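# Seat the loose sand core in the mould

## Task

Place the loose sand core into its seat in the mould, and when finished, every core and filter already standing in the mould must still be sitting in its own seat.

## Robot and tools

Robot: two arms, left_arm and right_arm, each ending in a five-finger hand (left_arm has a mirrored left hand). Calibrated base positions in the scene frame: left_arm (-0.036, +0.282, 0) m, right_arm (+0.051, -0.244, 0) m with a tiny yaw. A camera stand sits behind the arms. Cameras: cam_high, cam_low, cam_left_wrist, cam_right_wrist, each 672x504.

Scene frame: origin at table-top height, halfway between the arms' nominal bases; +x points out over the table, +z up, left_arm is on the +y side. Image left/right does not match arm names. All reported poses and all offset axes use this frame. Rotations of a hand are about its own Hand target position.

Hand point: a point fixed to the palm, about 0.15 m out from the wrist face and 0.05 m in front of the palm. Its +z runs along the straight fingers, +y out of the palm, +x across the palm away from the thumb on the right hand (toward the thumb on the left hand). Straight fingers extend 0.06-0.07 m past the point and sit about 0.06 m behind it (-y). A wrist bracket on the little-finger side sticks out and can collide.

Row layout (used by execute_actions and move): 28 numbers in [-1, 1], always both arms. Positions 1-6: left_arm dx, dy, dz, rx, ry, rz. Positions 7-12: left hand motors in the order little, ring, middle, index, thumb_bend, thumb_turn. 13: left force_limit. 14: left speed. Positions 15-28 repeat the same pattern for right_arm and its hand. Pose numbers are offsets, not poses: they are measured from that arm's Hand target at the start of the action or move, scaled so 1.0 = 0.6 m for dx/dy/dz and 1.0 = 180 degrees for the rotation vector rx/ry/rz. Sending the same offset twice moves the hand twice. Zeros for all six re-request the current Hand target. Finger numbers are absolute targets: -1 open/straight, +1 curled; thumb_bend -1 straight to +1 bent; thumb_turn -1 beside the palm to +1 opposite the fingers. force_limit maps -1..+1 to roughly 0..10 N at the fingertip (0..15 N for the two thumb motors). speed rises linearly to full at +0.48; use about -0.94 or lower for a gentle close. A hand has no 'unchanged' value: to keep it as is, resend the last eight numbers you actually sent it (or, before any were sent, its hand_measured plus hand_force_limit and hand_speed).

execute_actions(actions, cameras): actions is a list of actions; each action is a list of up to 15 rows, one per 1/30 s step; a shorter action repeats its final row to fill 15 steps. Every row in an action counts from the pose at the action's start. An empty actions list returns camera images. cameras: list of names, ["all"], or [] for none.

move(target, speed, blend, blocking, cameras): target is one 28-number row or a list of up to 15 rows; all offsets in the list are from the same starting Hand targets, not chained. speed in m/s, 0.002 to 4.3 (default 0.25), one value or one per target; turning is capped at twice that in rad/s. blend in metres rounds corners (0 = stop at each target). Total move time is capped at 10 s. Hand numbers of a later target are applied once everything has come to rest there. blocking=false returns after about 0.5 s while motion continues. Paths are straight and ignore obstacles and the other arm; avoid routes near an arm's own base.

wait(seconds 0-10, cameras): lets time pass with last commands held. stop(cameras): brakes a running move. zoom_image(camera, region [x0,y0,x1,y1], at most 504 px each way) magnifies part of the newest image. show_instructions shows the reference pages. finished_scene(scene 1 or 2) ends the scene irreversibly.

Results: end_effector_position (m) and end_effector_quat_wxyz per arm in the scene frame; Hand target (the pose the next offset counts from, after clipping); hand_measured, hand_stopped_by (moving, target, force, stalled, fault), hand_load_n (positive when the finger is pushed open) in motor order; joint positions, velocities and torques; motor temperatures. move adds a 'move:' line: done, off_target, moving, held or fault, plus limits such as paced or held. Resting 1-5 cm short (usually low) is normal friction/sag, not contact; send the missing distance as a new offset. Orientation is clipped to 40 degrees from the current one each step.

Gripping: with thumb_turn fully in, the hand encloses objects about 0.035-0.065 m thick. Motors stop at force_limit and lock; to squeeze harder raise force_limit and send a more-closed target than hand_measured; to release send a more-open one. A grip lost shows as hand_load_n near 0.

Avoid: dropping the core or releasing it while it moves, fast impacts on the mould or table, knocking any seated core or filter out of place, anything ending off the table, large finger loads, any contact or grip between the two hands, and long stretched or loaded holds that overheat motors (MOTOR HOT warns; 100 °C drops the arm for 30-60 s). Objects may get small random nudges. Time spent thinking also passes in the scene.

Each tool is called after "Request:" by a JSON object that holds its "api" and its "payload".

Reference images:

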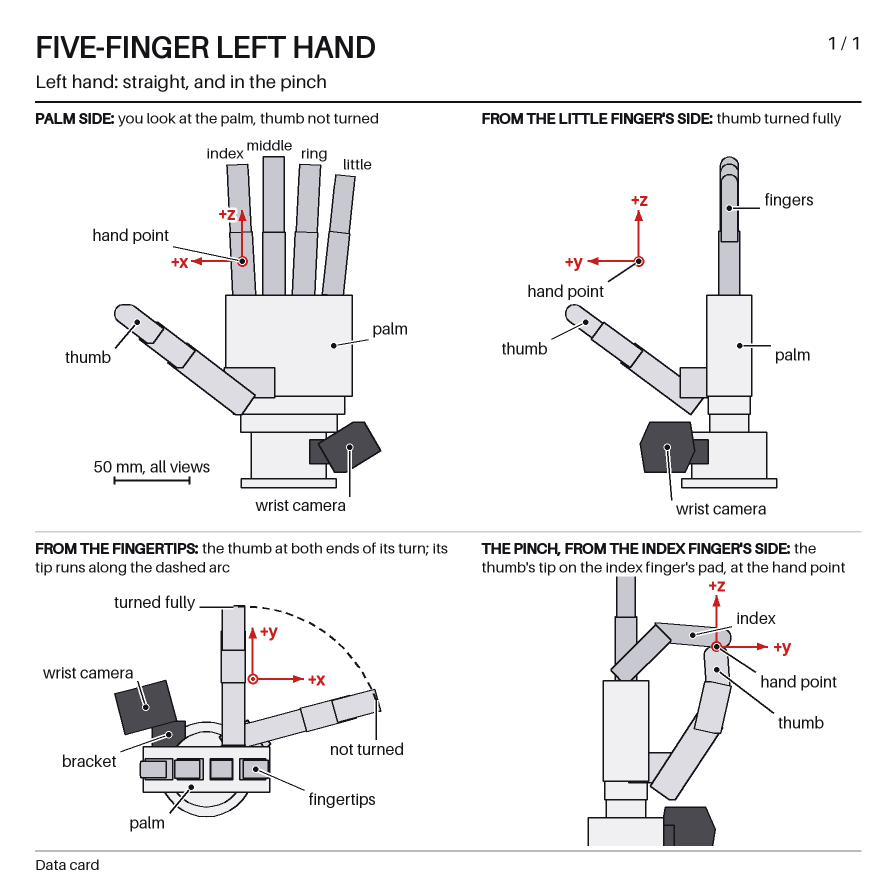

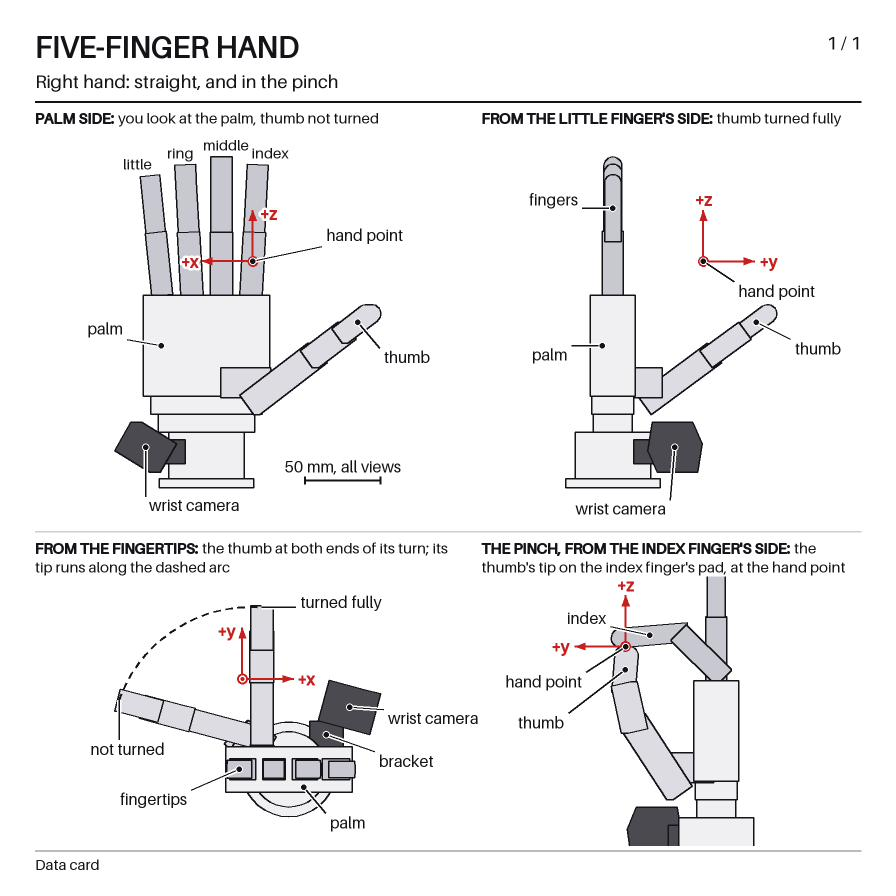

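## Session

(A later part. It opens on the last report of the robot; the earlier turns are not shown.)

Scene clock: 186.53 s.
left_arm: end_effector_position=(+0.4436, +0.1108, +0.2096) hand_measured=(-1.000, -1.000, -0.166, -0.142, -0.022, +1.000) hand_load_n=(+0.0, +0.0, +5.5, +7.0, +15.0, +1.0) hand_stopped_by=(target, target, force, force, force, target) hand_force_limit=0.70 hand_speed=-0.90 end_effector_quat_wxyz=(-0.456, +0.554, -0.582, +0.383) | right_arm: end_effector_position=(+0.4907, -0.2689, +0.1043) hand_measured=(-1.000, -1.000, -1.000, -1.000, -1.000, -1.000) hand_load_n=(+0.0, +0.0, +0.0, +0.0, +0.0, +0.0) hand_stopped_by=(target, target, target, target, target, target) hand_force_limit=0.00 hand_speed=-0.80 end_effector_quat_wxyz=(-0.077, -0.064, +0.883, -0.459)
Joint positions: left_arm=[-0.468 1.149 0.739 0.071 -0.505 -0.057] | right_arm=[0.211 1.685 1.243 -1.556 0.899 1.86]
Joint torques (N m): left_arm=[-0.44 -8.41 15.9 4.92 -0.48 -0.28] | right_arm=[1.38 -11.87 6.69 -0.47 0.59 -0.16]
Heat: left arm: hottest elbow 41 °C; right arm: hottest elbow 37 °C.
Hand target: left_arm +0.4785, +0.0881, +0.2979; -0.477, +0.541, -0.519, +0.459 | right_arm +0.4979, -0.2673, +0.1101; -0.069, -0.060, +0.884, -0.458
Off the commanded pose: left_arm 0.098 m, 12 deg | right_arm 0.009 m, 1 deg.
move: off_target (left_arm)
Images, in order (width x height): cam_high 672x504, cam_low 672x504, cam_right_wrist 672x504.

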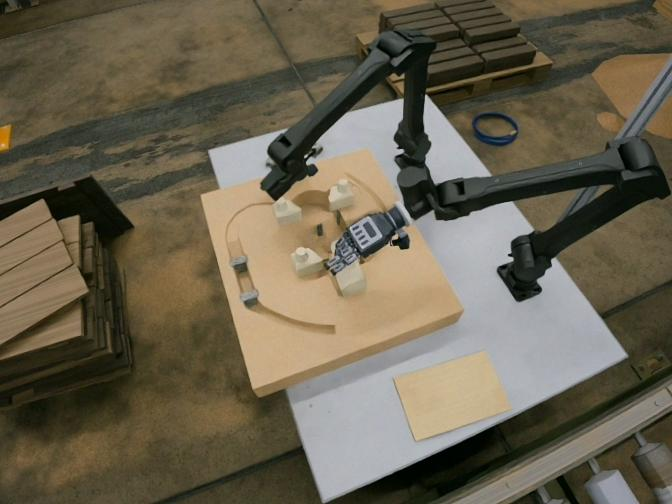

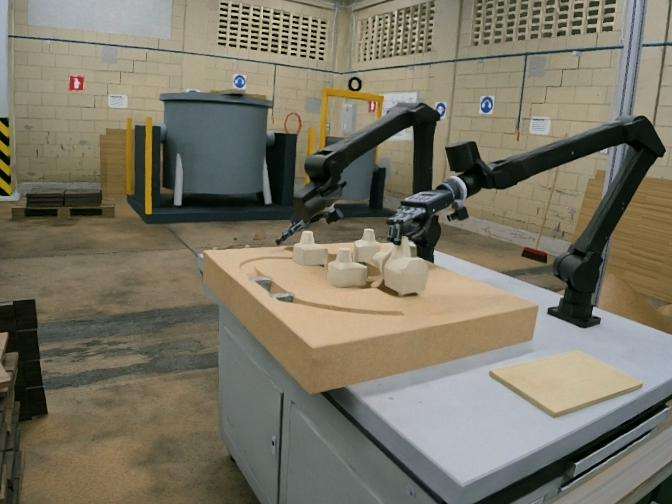

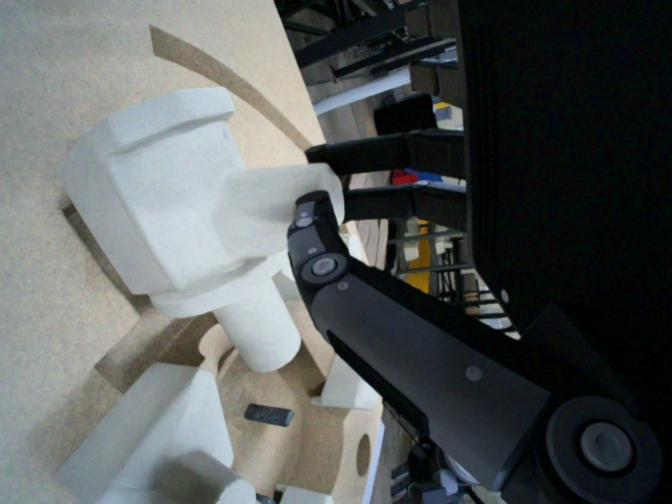

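Request:
{"api": "move", "payload": {"target": [0.013,-0.028,-0.014,-0.0103,-0.0117,0.002,-1,-1,0.4,0.4,0.4,1,0.7,-0.9,0,0,0,0,0,0,-1,-1,-1,-1,-1,-1,0,-0.8], "speed": 0.08, "cameras": ["cam_right_wrist","cam_low","cam_high"]}}

Request:
{"api": "zoom_image", "payload": {"camera": "cam_high", "region": [300, 220, 400, 320]}}

Request:
{"api": "zoom_image", "payload": {"camera": "cam_low", "region": [370, 225, 440, 305]}}

Request:
{"api": "zoom_image", "payload": {"camera": "cam_right_wrist", "region": [20, 60, 360, 400]}}

Scene clock: 203.13 s.
left_arm: end_effector_position=(+0.4557, +0.0933, +0.2065) hand_measured=(-1.000, -1.000, -0.166, -0.142, -0.022, +1.000) hand_load_n=(+0.0, +0.0, +5.5, +7.0, +15.0, +1.0) hand_stopped_by=(target, target, force, force, force, target) hand_force_limit=0.70 hand_speed=-0.90 end_effector_quat_wxyz=(-0.463, +0.553, -0.564, +0.402) | right_arm: end_effector_position=(+0.4907, -0.2689, +0.1043) hand_measured=(-1.000, -1.000, -1.000, -1.000, -1.000, -1.000) hand_load_n=(+0.0, +0.0, -0.5, +0.0, +0.0, +0.0) hand_stopped_by=(target, target, target, target, target, target) hand_force_limit=0.00 hand_speed=-0.80 end_effector_quat_wxyz=(-0.077, -0.064, +0.883, -0.459)
Joint positions: left_arm=[-0.498 1.206 0.739 0.175 -0.539 -0.073] | right_arm=[0.211 1.685 1.243 -1.556 0.899 1.86]
Joint torques (N m): left_arm=[-0.91 -9.29 14.83 4.94 -0.48 -0.3] | right_arm=[1.38 -11.87 6.68 -0.47 0.59 -0.16]
Heat: left arm: hottest elbow 43 °C; right arm: hottest elbow 37 °C.
Hand target: left_arm +0.4864, +0.0713, +0.2894; -0.479, +0.542, -0.501, +0.476 | right_arm +0.4979, -0.2673, +0.1101; -0.069, -0.060, +0.884, -0.458
Off the commanded pose: left_arm 0.091 m, 11 deg | right_arm 0.009 m, 1 deg.
move: off_target (left_arm)
Images, in order (width x height): cam_high 672x504, cam_low 672x504, cam_right_wrist 672x504.

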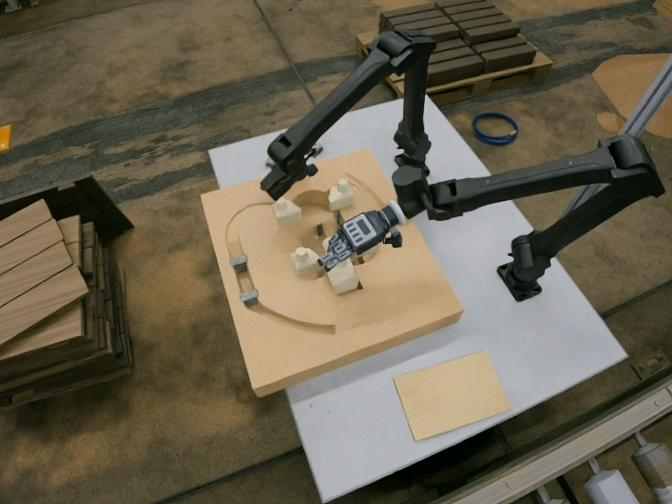

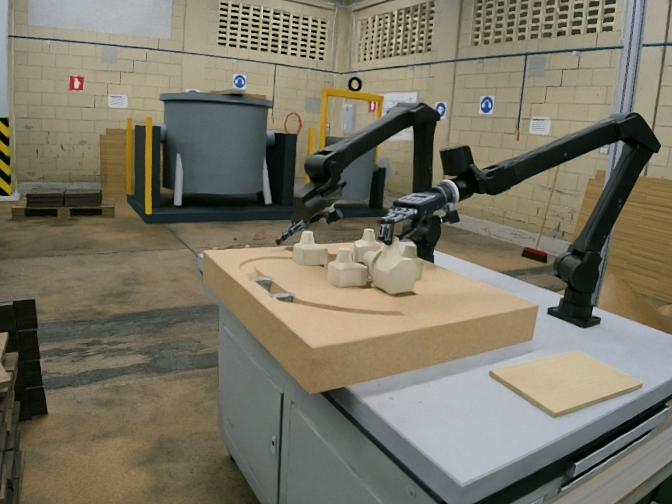

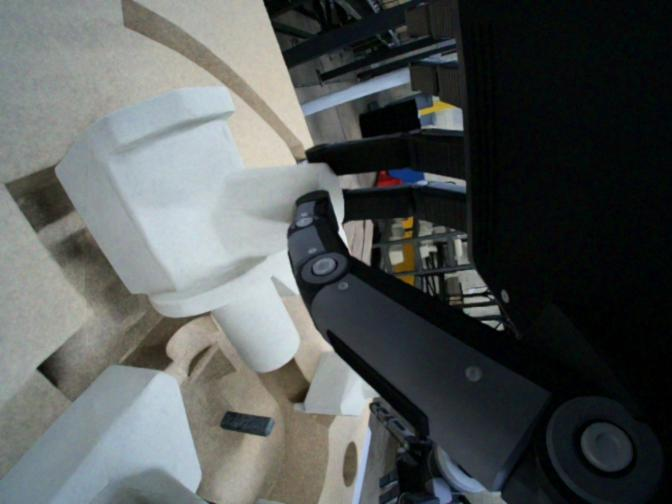

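Scaled by 5.040.

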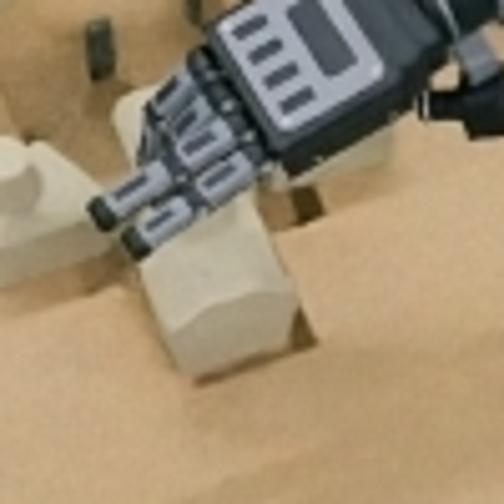

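Scaled by 6.300.

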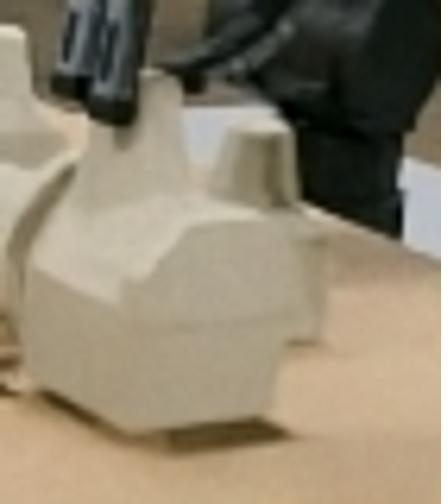

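Scaled by 1.482 from the camera's 672x504 image, which has a finer 960x720 frame.

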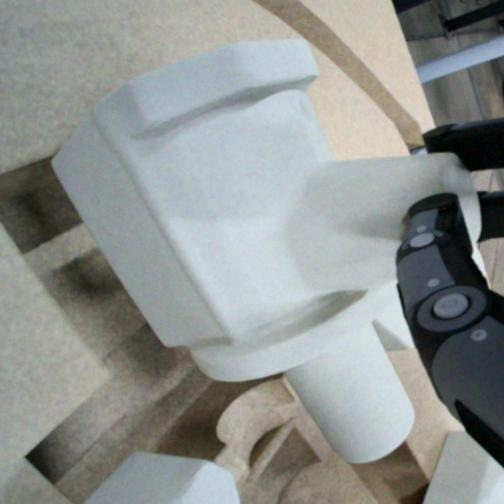

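Request:
{"api": "move", "payload": {"target": [-0.018,0.0,-0.01,0,0,0,-1,-1,0.4,0.4,0.4,1,0.7,-0.9,0,0,0,0,0,0,-1,-1,-1,-1,-1,-1,0,-0.8], "speed": 0.06, "cameras": ["cam_right_wrist","cam_low","cam_high"]}}

Request:
{"api": "zoom_image", "payload": {"camera": "cam_high", "region": [300, 220, 400, 320]}}

Request:
{"api": "zoom_image", "payload": {"camera": "cam_right_wrist", "region": [0, 60, 340, 400]}}

Scene clock: 213.93 s.
left_arm: end_effector_position=(+0.4554, +0.0891, +0.2098) hand_measured=(-1.000, -1.000, -0.166, -0.142, -0.022, +1.000) hand_load_n=(+0.0, -0.5, +5.5, +7.0, +14.5, +1.0) hand_stopped_by=(target, target, force, force, force, target) hand_force_limit=0.70 hand_speed=-0.90 end_effector_quat_wxyz=(-0.466, +0.551, -0.560, +0.407) | right_arm: end_effector_position=(+0.4907, -0.2689, +0.1043) hand_measured=(-1.000, -1.000, -1.000, -1.000, -1.000, -1.000) hand_load_n=(+0.0, +0.0, +0.0, +0.0, +0.0, +0.0) hand_stopped_by=(target, target, target, target, target, target) hand_force_limit=0.00 hand_speed=-0.80 end_effector_quat_wxyz=(-0.077, -0.064, +0.883, -0.459)
Joint positions: left_arm=[-0.51 1.206 0.739 0.188 -0.551 -0.073] | right_arm=[0.211 1.685 1.243 -1.556 0.899 1.86]
Joint torques (N m): left_arm=[-1.03 -10.05 12.9 4.96 -0.53 -0.28] | right_arm=[1.38 -11.93 6.68 -0.47 0.58 -0.16]
Heat: left arm: hottest elbow 43 °C; right arm: hottest elbow 37 °C.
Hand target: left_arm +0.4755, +0.0711, +0.2834; -0.479, +0.542, -0.501, +0.476 | right_arm +0.4979, -0.2673, +0.1101; -0.069, -0.060, +0.884, -0.458
Off the commanded pose: left_arm 0.078 m, 11 deg | right_arm 0.009 m, 1 deg.
move: off_target (left_arm)
Images, in order (width x height): cam_high 672x504, cam_low 672x504, cam_right_wrist 672x504.

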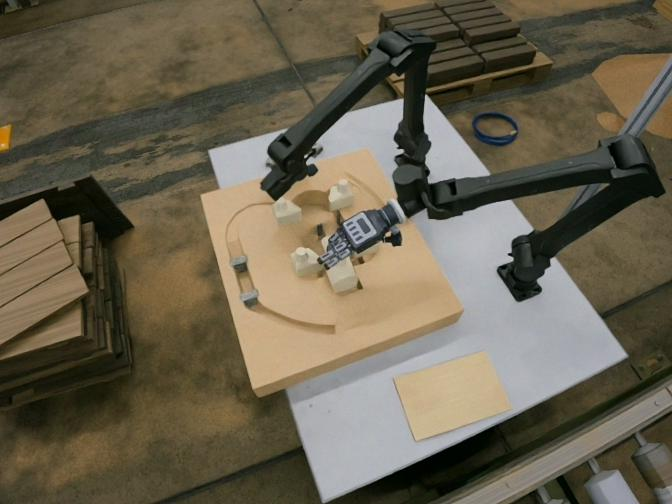

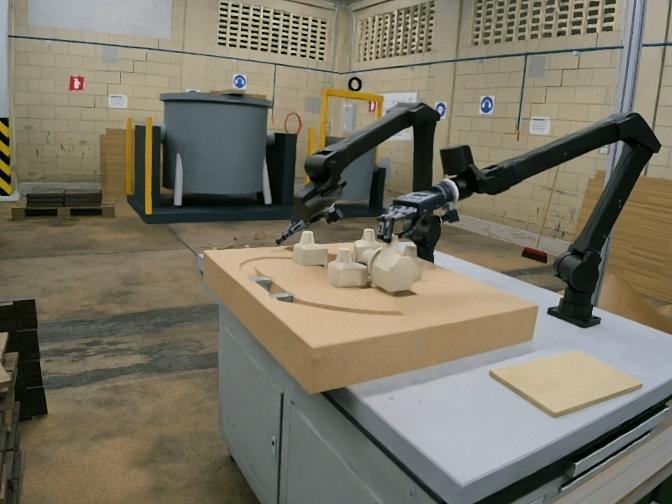

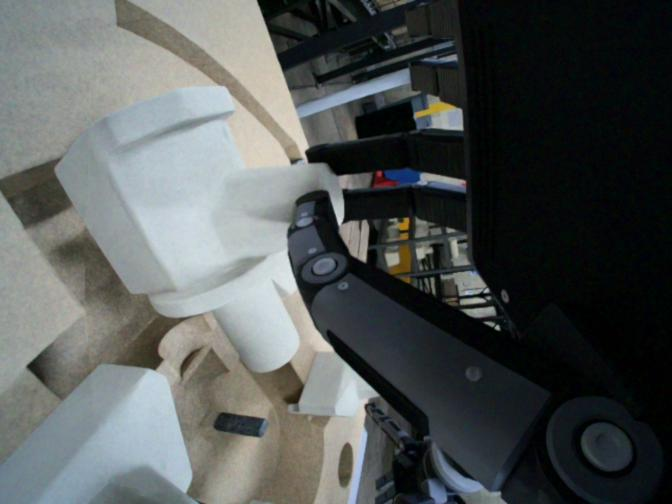

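Scaled by 5.040.

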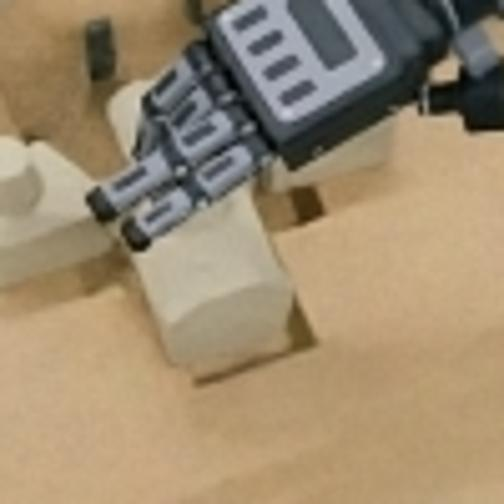

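Scaled by 1.482 from the camera's 672x504 image, which has a finer 960x720 frame.

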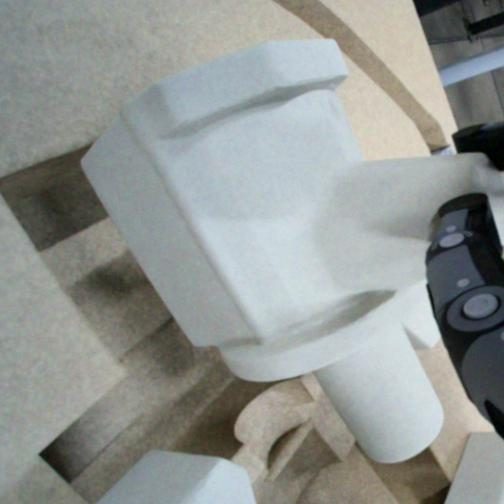

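Request:
{"api": "move", "payload": {"target": [-0.012,0.013,-0.016,0,0,0,-1,-1,0.4,0.4,0.4,1,0.7,-0.9,0,0,0,0,0,0,-1,-1,-1,-1,-1,-1,0,-0.8], "speed": 0.06, "cameras": ["cam_right_wrist","cam_high"]}}

Request:
{"api": "zoom_image", "payload": {"camera": "cam_high", "region": [300, 220, 400, 320]}}

Request:
{"api": "zoom_image", "payload": {"camera": "cam_right_wrist", "region": [0, 60, 340, 400]}}

Scene clock: 217.27 s.
left_arm: end_effector_position=(+0.4566, +0.0877, +0.2137) hand_measured=(-1.000, -1.000, -0.166, -0.142, -0.022, +1.000) hand_load_n=(+0.0, -0.5, +5.5, +7.0, +14.0, +0.5) hand_stopped_by=(target, target, force, force, force, target) hand_force_limit=0.70 hand_speed=-0.90 end_effector_quat_wxyz=(-0.468, +0.549, -0.554, +0.416) | right_arm: end_effector_position=(+0.4907, -0.2689, +0.1043) hand_measured=(-1.000, -1.000, -1.000, -1.000, -1.000, -1.000) hand_load_n=(+0.0, +0.0, +0.0, +0.0, +0.0, -0.5) hand_stopped_by=(target, target, target, target, target, target) hand_force_limit=0.00 hand_speed=-0.80 end_effector_quat_wxyz=(-0.077, -0.064, +0.883, -0.459)
Joint positions: left_arm=[-0.51 1.204 0.734 0.213 -0.548 -0.073] | right_arm=[0.211 1.685 1.243 -1.556 0.899 1.86]
Joint torques (N m): left_arm=[-0.62 -10.34 10.8 5.04 -0.27 -0.29] | right_arm=[1.38 -11.87 6.68 -0.47 0.58 -0.17]
Heat: left arm: hottest elbow 43 °C; right arm: hottest elbow 37 °C.
Hand target: left_arm +0.4683, +0.0789, +0.2739; -0.479, +0.542, -0.501, +0.476 | right_arm +0.4979, -0.2673, +0.1101; -0.069, -0.060, +0.884, -0.458
Off the commanded pose: left_arm 0.062 m, 9 deg | right_arm 0.009 m, 1 deg.
move: off_target (left_arm)
Images, in order (width x height): cam_high 672x504, cam_right_wrist 672x504.

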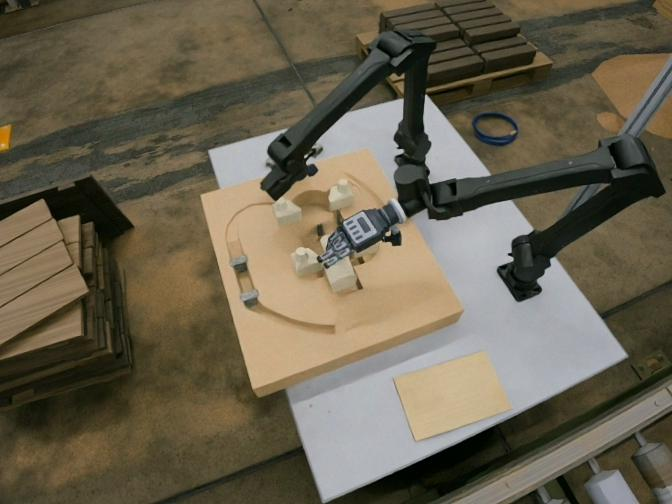

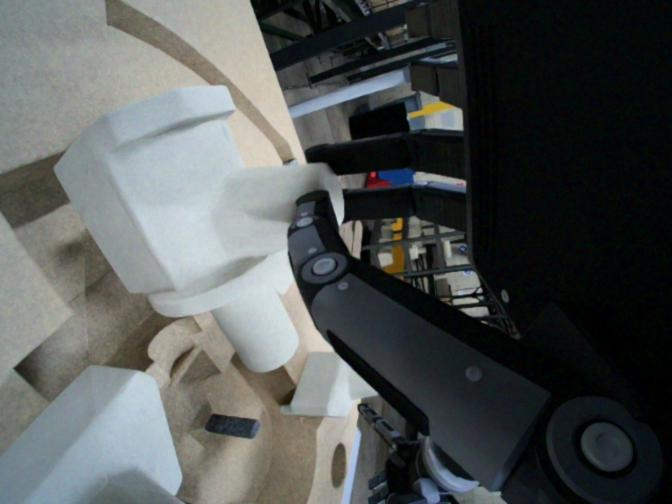

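Scaled by 5.040.

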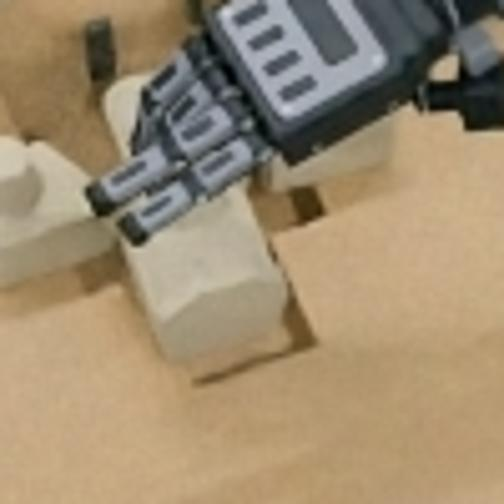

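Scaled by 1.482 from the camera's 672x504 image, which has a finer 960x720 frame.

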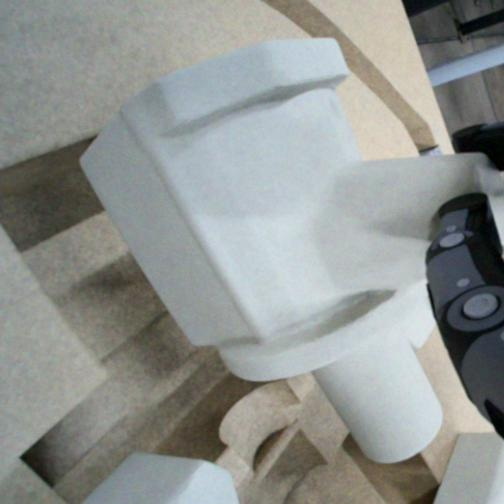

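Request:
{"api": "move", "payload": {"target": [-0.02,0.01,-0.02,0,0.011,0.001,-1,-1,0.4,0.4,0.4,1,0.7,-0.9,0,0,0,0,0,0,-1,-1,-1,-1,-1,-1,0,-0.8], "speed": 0.06, "cameras": ["cam_right_wrist","cam_high"]}}

Request:
{"api": "zoom_image", "payload": {"camera": "cam_high", "region": [300, 220, 400, 320]}}

Request:
{"api": "zoom_image", "payload": {"camera": "cam_right_wrist", "region": [0, 60, 340, 400]}}

Scene clock: 220.40 s.
left_arm: end_effector_position=(+0.4487, +0.0909, +0.2087) hand_measured=(-1.000, -1.000, -0.166, -0.142, -0.022, +1.000) hand_load_n=(+0.0, +0.0, +6.0, +7.0, +14.5, +0.5) hand_stopped_by=(target, target, force, force, force, target) hand_force_limit=0.70 hand_speed=-0.90 end_effector_quat_wxyz=(-0.463, +0.553, -0.553, +0.417) | right_arm: end_effector_position=(+0.4907, -0.2689, +0.1043) hand_measured=(-1.000, -1.000, -1.000, -1.000, -1.000, -1.000) hand_load_n=(+0.0, +0.0, -0.5, +0.0, +0.0, +0.0) hand_stopped_by=(target, target, target, target, target, target) hand_force_limit=0.00 hand_speed=-0.80 end_effector_quat_wxyz=(-0.077, -0.064, +0.883, -0.459)
Joint positions: left_arm=[-0.51 1.185 0.708 0.213 -0.546 -0.086] | right_arm=[0.211 1.685 1.243 -1.556 0.899 1.86]
Joint torques (N m): left_arm=[0.03 -10.05 10.61 3.54 -0.38 -0.34] | right_arm=[1.38 -11.87 6.68 -0.47 0.58 -0.16]
Heat: left arm: hottest elbow 43 °C; right arm: hottest elbow 37 °C.
Hand target: left_arm +0.4563, +0.0849, +0.2620; -0.471, +0.551, -0.508, +0.466 | right_arm +0.4979, -0.2673, +0.1101; -0.069, -0.060, +0.884, -0.458
Off the commanded pose: left_arm 0.054 m, 8 deg | right_arm 0.009 m, 1 deg.
move: off_target (left_arm)
Images, in order (width x height): cam_high 672x504, cam_right_wrist 672x504.

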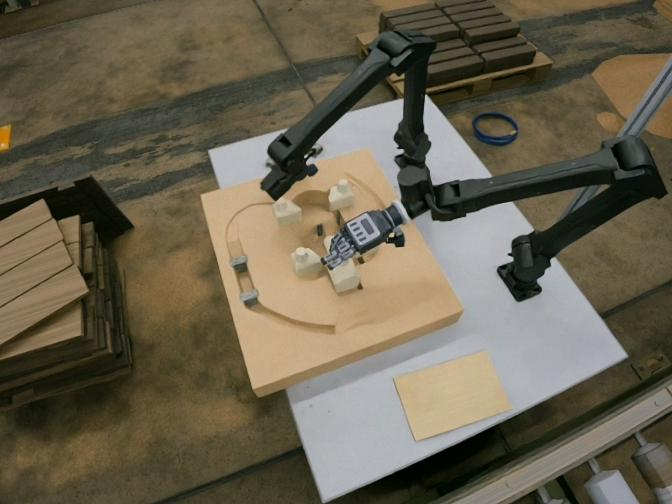

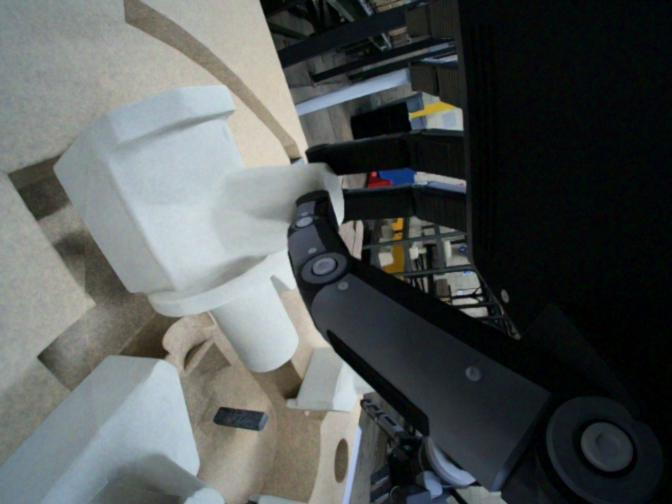

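Scaled by 5.040.

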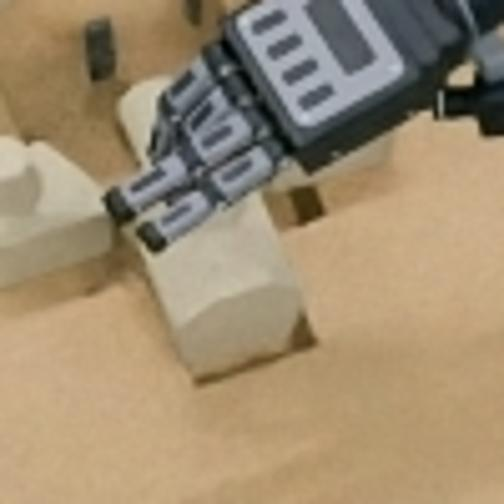

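Scaled by 1.482 from the camera's 672x504 image, which has a finer 960x720 frame.

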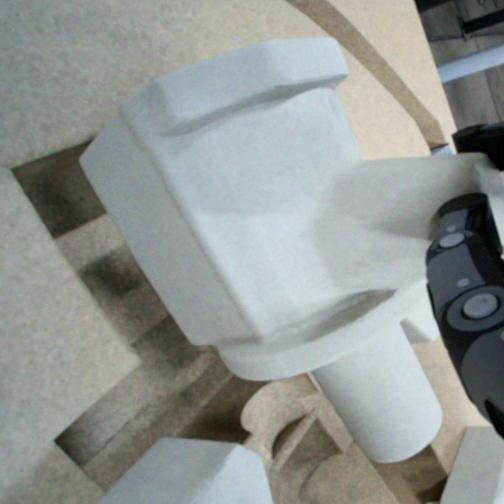

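Request:
{"api": "move", "payload": {"target": [-0.016,0.005,-0.022,0,0.004,0,-1,-1,0.4,0.4,0.4,1,0.7,-0.9,0,0,0,0,0,0,-1,-1,-1,-1,-1,-1,0,-0.8], "speed": 0.06, "cameras": ["cam_right_wrist","cam_high"]}}

Request:
{"api": "zoom_image", "payload": {"camera": "cam_high", "region": [300, 220, 400, 320]}}

Request:
{"api": "zoom_image", "payload": {"camera": "cam_right_wrist", "region": [0, 60, 340, 400]}}

Scene clock: 229.80 s.
left_arm: end_effector_position=(+0.4386, +0.0965, +0.1962) hand_measured=(-1.000, -1.000, -0.166, -0.142, -0.022, +1.000) hand_load_n=(+0.0, +0.0, +5.5, +7.0, +16.0, +1.0) hand_stopped_by=(target, target, force, force, force, target) hand_force_limit=0.70 hand_speed=-0.90 end_effector_quat_wxyz=(-0.460, +0.557, -0.556, +0.411) | right_arm: end_effector_position=(+0.4907, -0.2689, +0.1043) hand_measured=(-1.000, -1.000, -1.000, -1.000, -1.000, -1.000) hand_load_n=(+0.0, +0.0, +0.0, +0.0, +0.0, +0.0) hand_stopped_by=(target, target, target, target, target, target) hand_force_limit=0.00 hand_speed=-0.80 end_effector_quat_wxyz=(-0.077, -0.064, +0.883, -0.459)
Joint positions: left_arm=[-0.51 1.17 0.673 0.213 -0.548 -0.095] | right_arm=[0.211 1.685 1.243 -1.556 0.899 1.86]
Joint torques (N m): left_arm=[-0.21 -9.76 10.32 3.88 -0.43 -0.34] | right_arm=[1.38 -11.81 6.68 -0.47 0.58 -0.16]
Motor temperatures (°C): left_arm=[22 27 44 23 24 23] | right_arm=[20 28 37 19 22 22]
Heat: left arm: hottest elbow 44 °C; right arm: hottest elbow 37 °C.
Hand target: left_arm +0.4467, +0.0879, +0.2488; -0.467, +0.554, -0.511, +0.462 | right_arm +0.4979, -0.2673, +0.1101; -0.069, -0.060, +0.884, -0.458
Off the commanded pose: left_arm 0.054 m, 8 deg | right_arm 0.009 m, 1 deg.
move: off_target (left_arm)
Images, in order (width x height): cam_high 672x504, cam_right_wrist 672x504.

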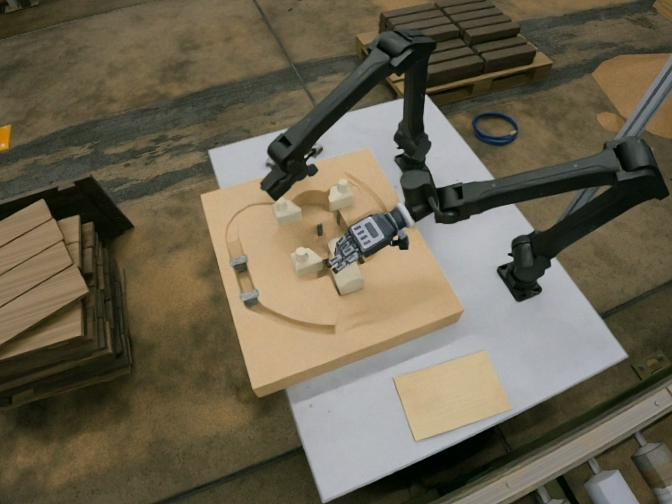

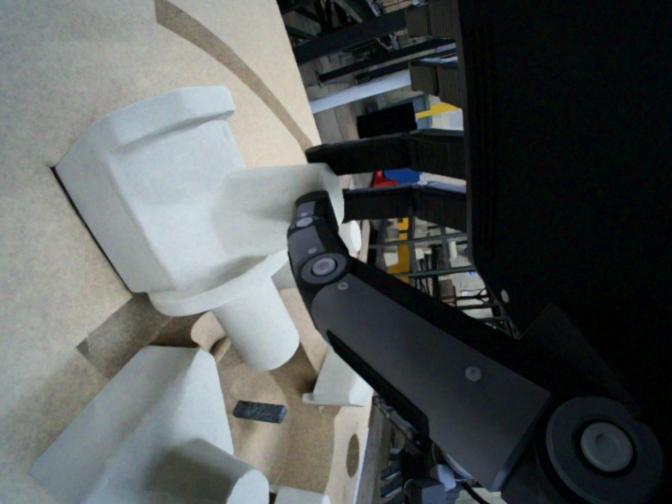

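Scaled by 5.040.

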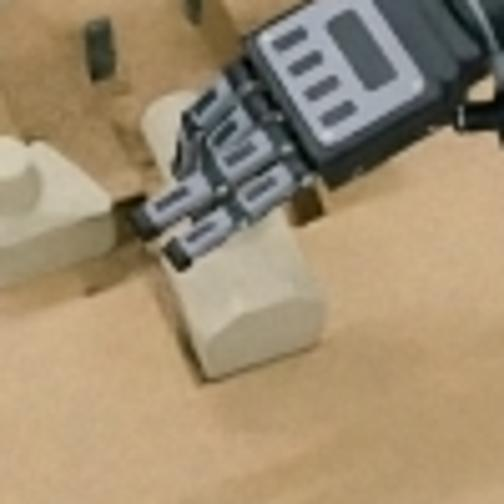

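Scaled by 1.482 from the camera's 672x504 image, which has a finer 960x720 frame.

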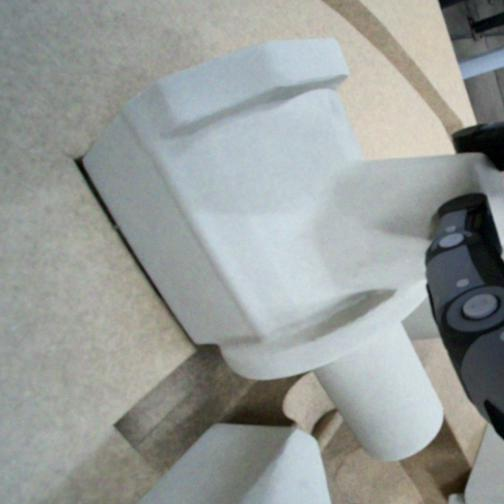

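Request:
{"api": "zoom_image", "payload": {"camera": "cam_right_wrist", "region": [30, 130, 170, 320]}}

Request:
{"api": "zoom_image", "payload": {"camera": "cam_high", "region": [325, 260, 375, 310]}}

Scaled by 2.653 from the camera's 672x504 image, which has a finer 960x720 frame.

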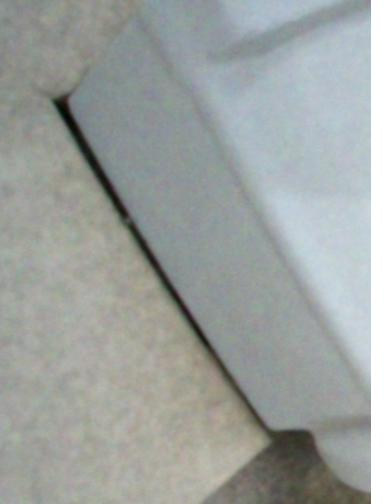

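Scaled by 10.080.

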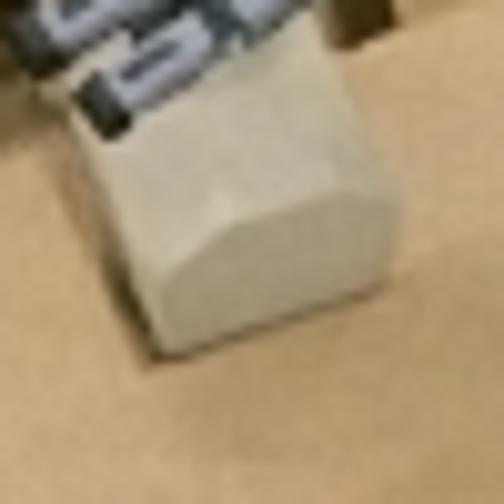

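Request:
{"api": "move", "payload": {"target": [0.008,-0.001,-0.013,0,0,0,-1,-1,0.4,0.4,0.4,1,0.7,-0.9,0,0,0,0,0,0,-1,-1,-1,-1,-1,-1,0,-0.8], "speed": 0.05, "cameras": ["cam_right_wrist","cam_high"]}}

Request:
{"api": "zoom_image", "payload": {"camera": "cam_right_wrist", "region": [30, 130, 170, 320]}}

Request:
{"api": "zoom_image", "payload": {"camera": "cam_high", "region": [325, 260, 375, 310]}}

Scene clock: 240.37 s.
left_arm: end_effector_position=(+0.4383, +0.0966, +0.1966) hand_measured=(-1.000, -1.000, -0.166, -0.142, -0.022, +1.000) hand_load_n=(+0.0, +0.0, +5.5, +7.0, +15.5, +1.0) hand_stopped_by=(target, target, force, force, force, target) hand_force_limit=0.70 hand_speed=-0.90 end_effector_quat_wxyz=(-0.460, +0.557, -0.555, +0.412) | right_arm: end_effector_position=(+0.4907, -0.2689, +0.1043) hand_measured=(-1.000, -1.000, -1.000, -1.000, -1.000, -1.000) hand_load_n=(+0.0, +0.0, +0.0, +0.0, +0.0, -0.5) hand_stopped_by=(target, target, target, target, target, target) hand_force_limit=0.00 hand_speed=-0.80 end_effector_quat_wxyz=(-0.077, -0.064, +0.883, -0.459)
Joint positions: left_arm=[-0.51 1.169 0.672 0.215 -0.548 -0.096] | right_arm=[0.211 1.685 1.243 -1.556 0.899 1.86]
Joint torques (N m): left_arm=[-0.67 -7.94 9.98 4.74 -0.27 -0.35] | right_arm=[1.38 -11.87 6.68 -0.49 0.58 -0.16]
Heat: left arm: hottest elbow 43 °C; right arm: hottest elbow 37 °C.
Hand target: left_arm +0.4515, +0.0873, +0.2409; -0.467, +0.554, -0.511, +0.462 | right_arm +0.4979, -0.2673, +0.1101; -0.069, -0.060, +0.884, -0.458
Off the commanded pose: left_arm 0.047 m, 8 deg | right_arm 0.009 m, 1 deg.
move: off_target (left_arm)
Images, in order (width x height): cam_high 672x504, cam_right_wrist 672x504.

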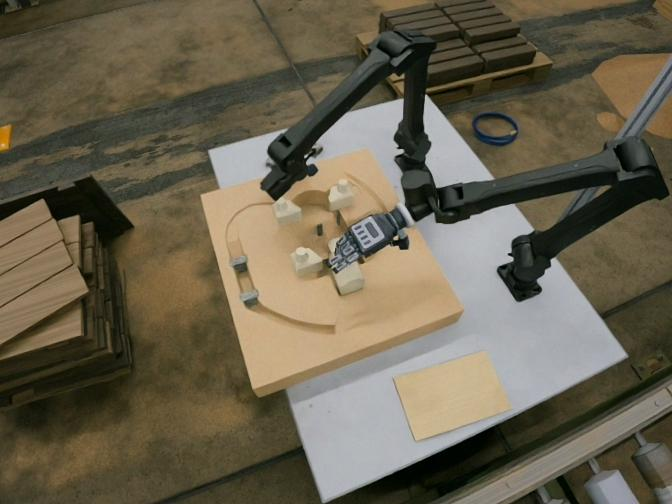

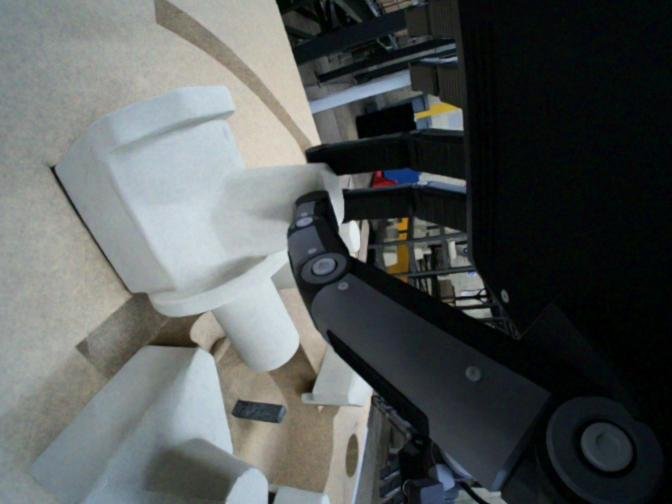

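Scaled by 2.653 from the camera's 672x504 image, which has a finer 960x720 frame.

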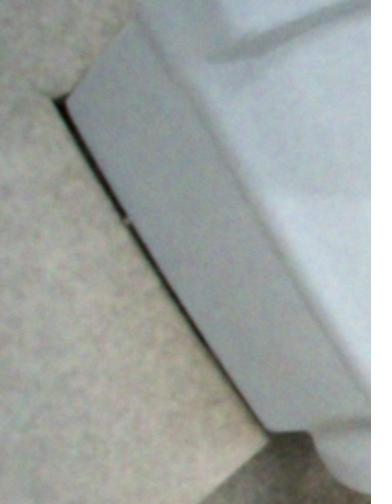

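Scaled by 10.080.

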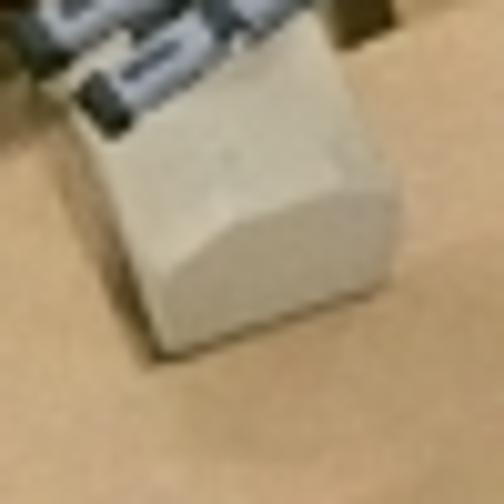

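Request:
{"api": "move", "payload": {"target": [0.006,-0.001,-0.012,0,0,0,-1,-1,0.4,0.4,0.4,1,0.7,-0.9,0,0,0,0,0,0,-1,-1,-1,-1,-1,-1,0,-0.8], "speed": 0.05, "cameras": ["cam_right_wrist","cam_high","cam_low"]}}

Request:
{"api": "zoom_image", "payload": {"camera": "cam_right_wrist", "region": [30, 130, 170, 320]}}

Request:
{"api": "zoom_image", "payload": {"camera": "cam_high", "region": [325, 260, 375, 310]}}

Request:
{"api": "zoom_image", "payload": {"camera": "cam_low", "region": [360, 225, 440, 305]}}

Scene clock: 244.63 s.
left_arm: end_effector_position=(+0.4397, +0.0950, +0.1868) hand_measured=(-1.000, -1.000, -0.166, -0.142, -0.022, +1.000) hand_load_n=(+0.0, +0.0, +5.5, +7.0, +16.0, +1.5) hand_stopped_by=(target, target, force, force, force, target) hand_force_limit=0.70 hand_speed=-0.90 end_effector_quat_wxyz=(-0.458, +0.557, -0.558, +0.411) | right_arm: end_effector_position=(+0.4907, -0.2689, +0.1043) hand_measured=(-1.000, -1.000, -1.000, -1.000, -1.000, -1.000) hand_load_n=(+0.0, +0.0, +0.0, +0.0, +0.0, -0.5) hand_stopped_by=(target, target, target, target, target, target) hand_force_limit=0.00 hand_speed=-0.80 end_effector_quat_wxyz=(-0.077, -0.064, +0.883, -0.459)
Joint positions: left_arm=[-0.51 1.191 0.662 0.241 -0.545 -0.096] | right_arm=[0.211 1.685 1.243 -1.556 0.899 1.86]
Joint torques (N m): left_arm=[0.03 -8.7 10.28 4.83 -0.27 -0.32] | right_arm=[1.38 -11.81 6.68 -0.47 0.58 -0.16]
Heat: left arm: hottest elbow 43 °C; right arm: hottest elbow 37 °C.
Hand target: left_arm +0.4551, +0.0868, +0.2336; -0.467, +0.554, -0.511, +0.462 | right_arm +0.4979, -0.2673, +0.1101; -0.069, -0.060, +0.884, -0.458
Off the commanded pose: left_arm 0.050 m, 8 deg | right_arm 0.009 m, 1 deg.
move: off_target (left_arm)
Images, in order (width x height): cam_high 672x504, cam_low 672x504, cam_right_wrist 672x504.

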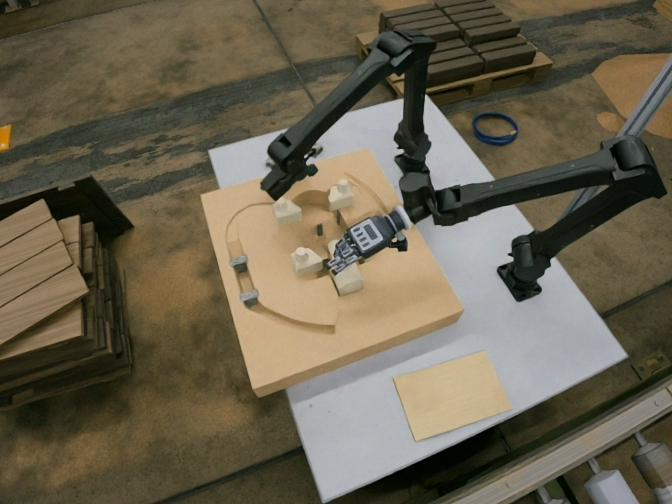

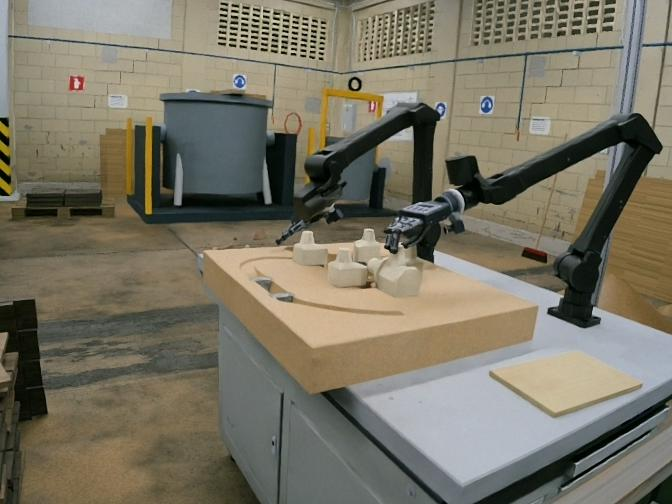

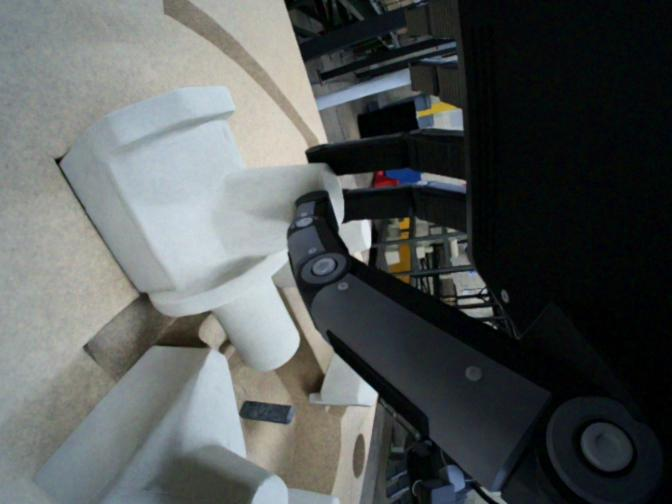

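Scaled by 2.653 from the camera's 672x504 image, which has a finer 960x720 frame.

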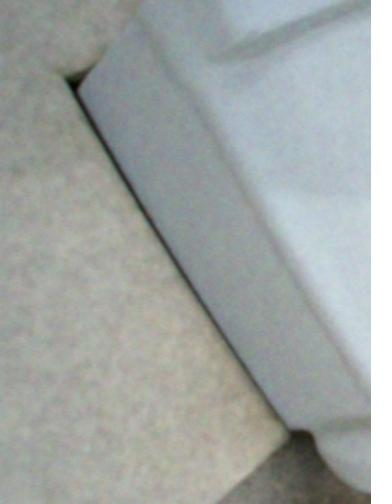

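Scaled by 10.080.

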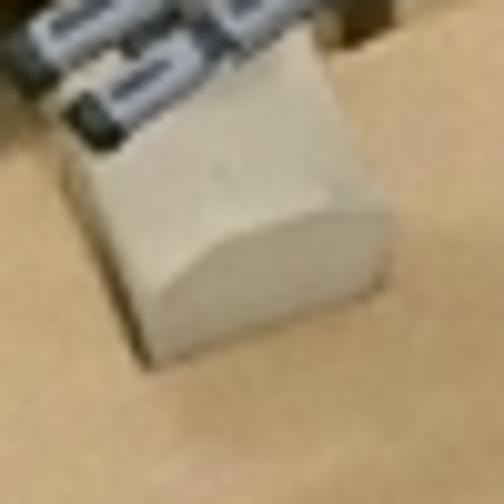

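Scaled by 6.300.

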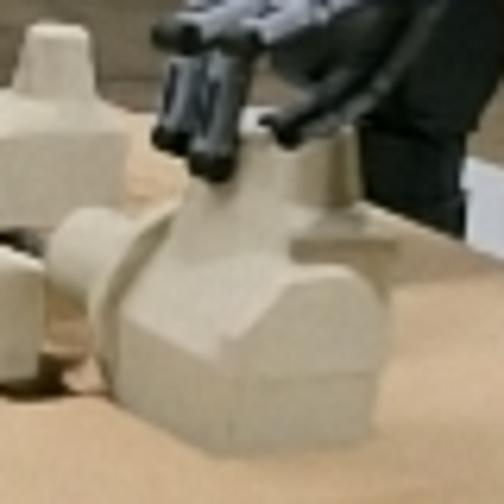

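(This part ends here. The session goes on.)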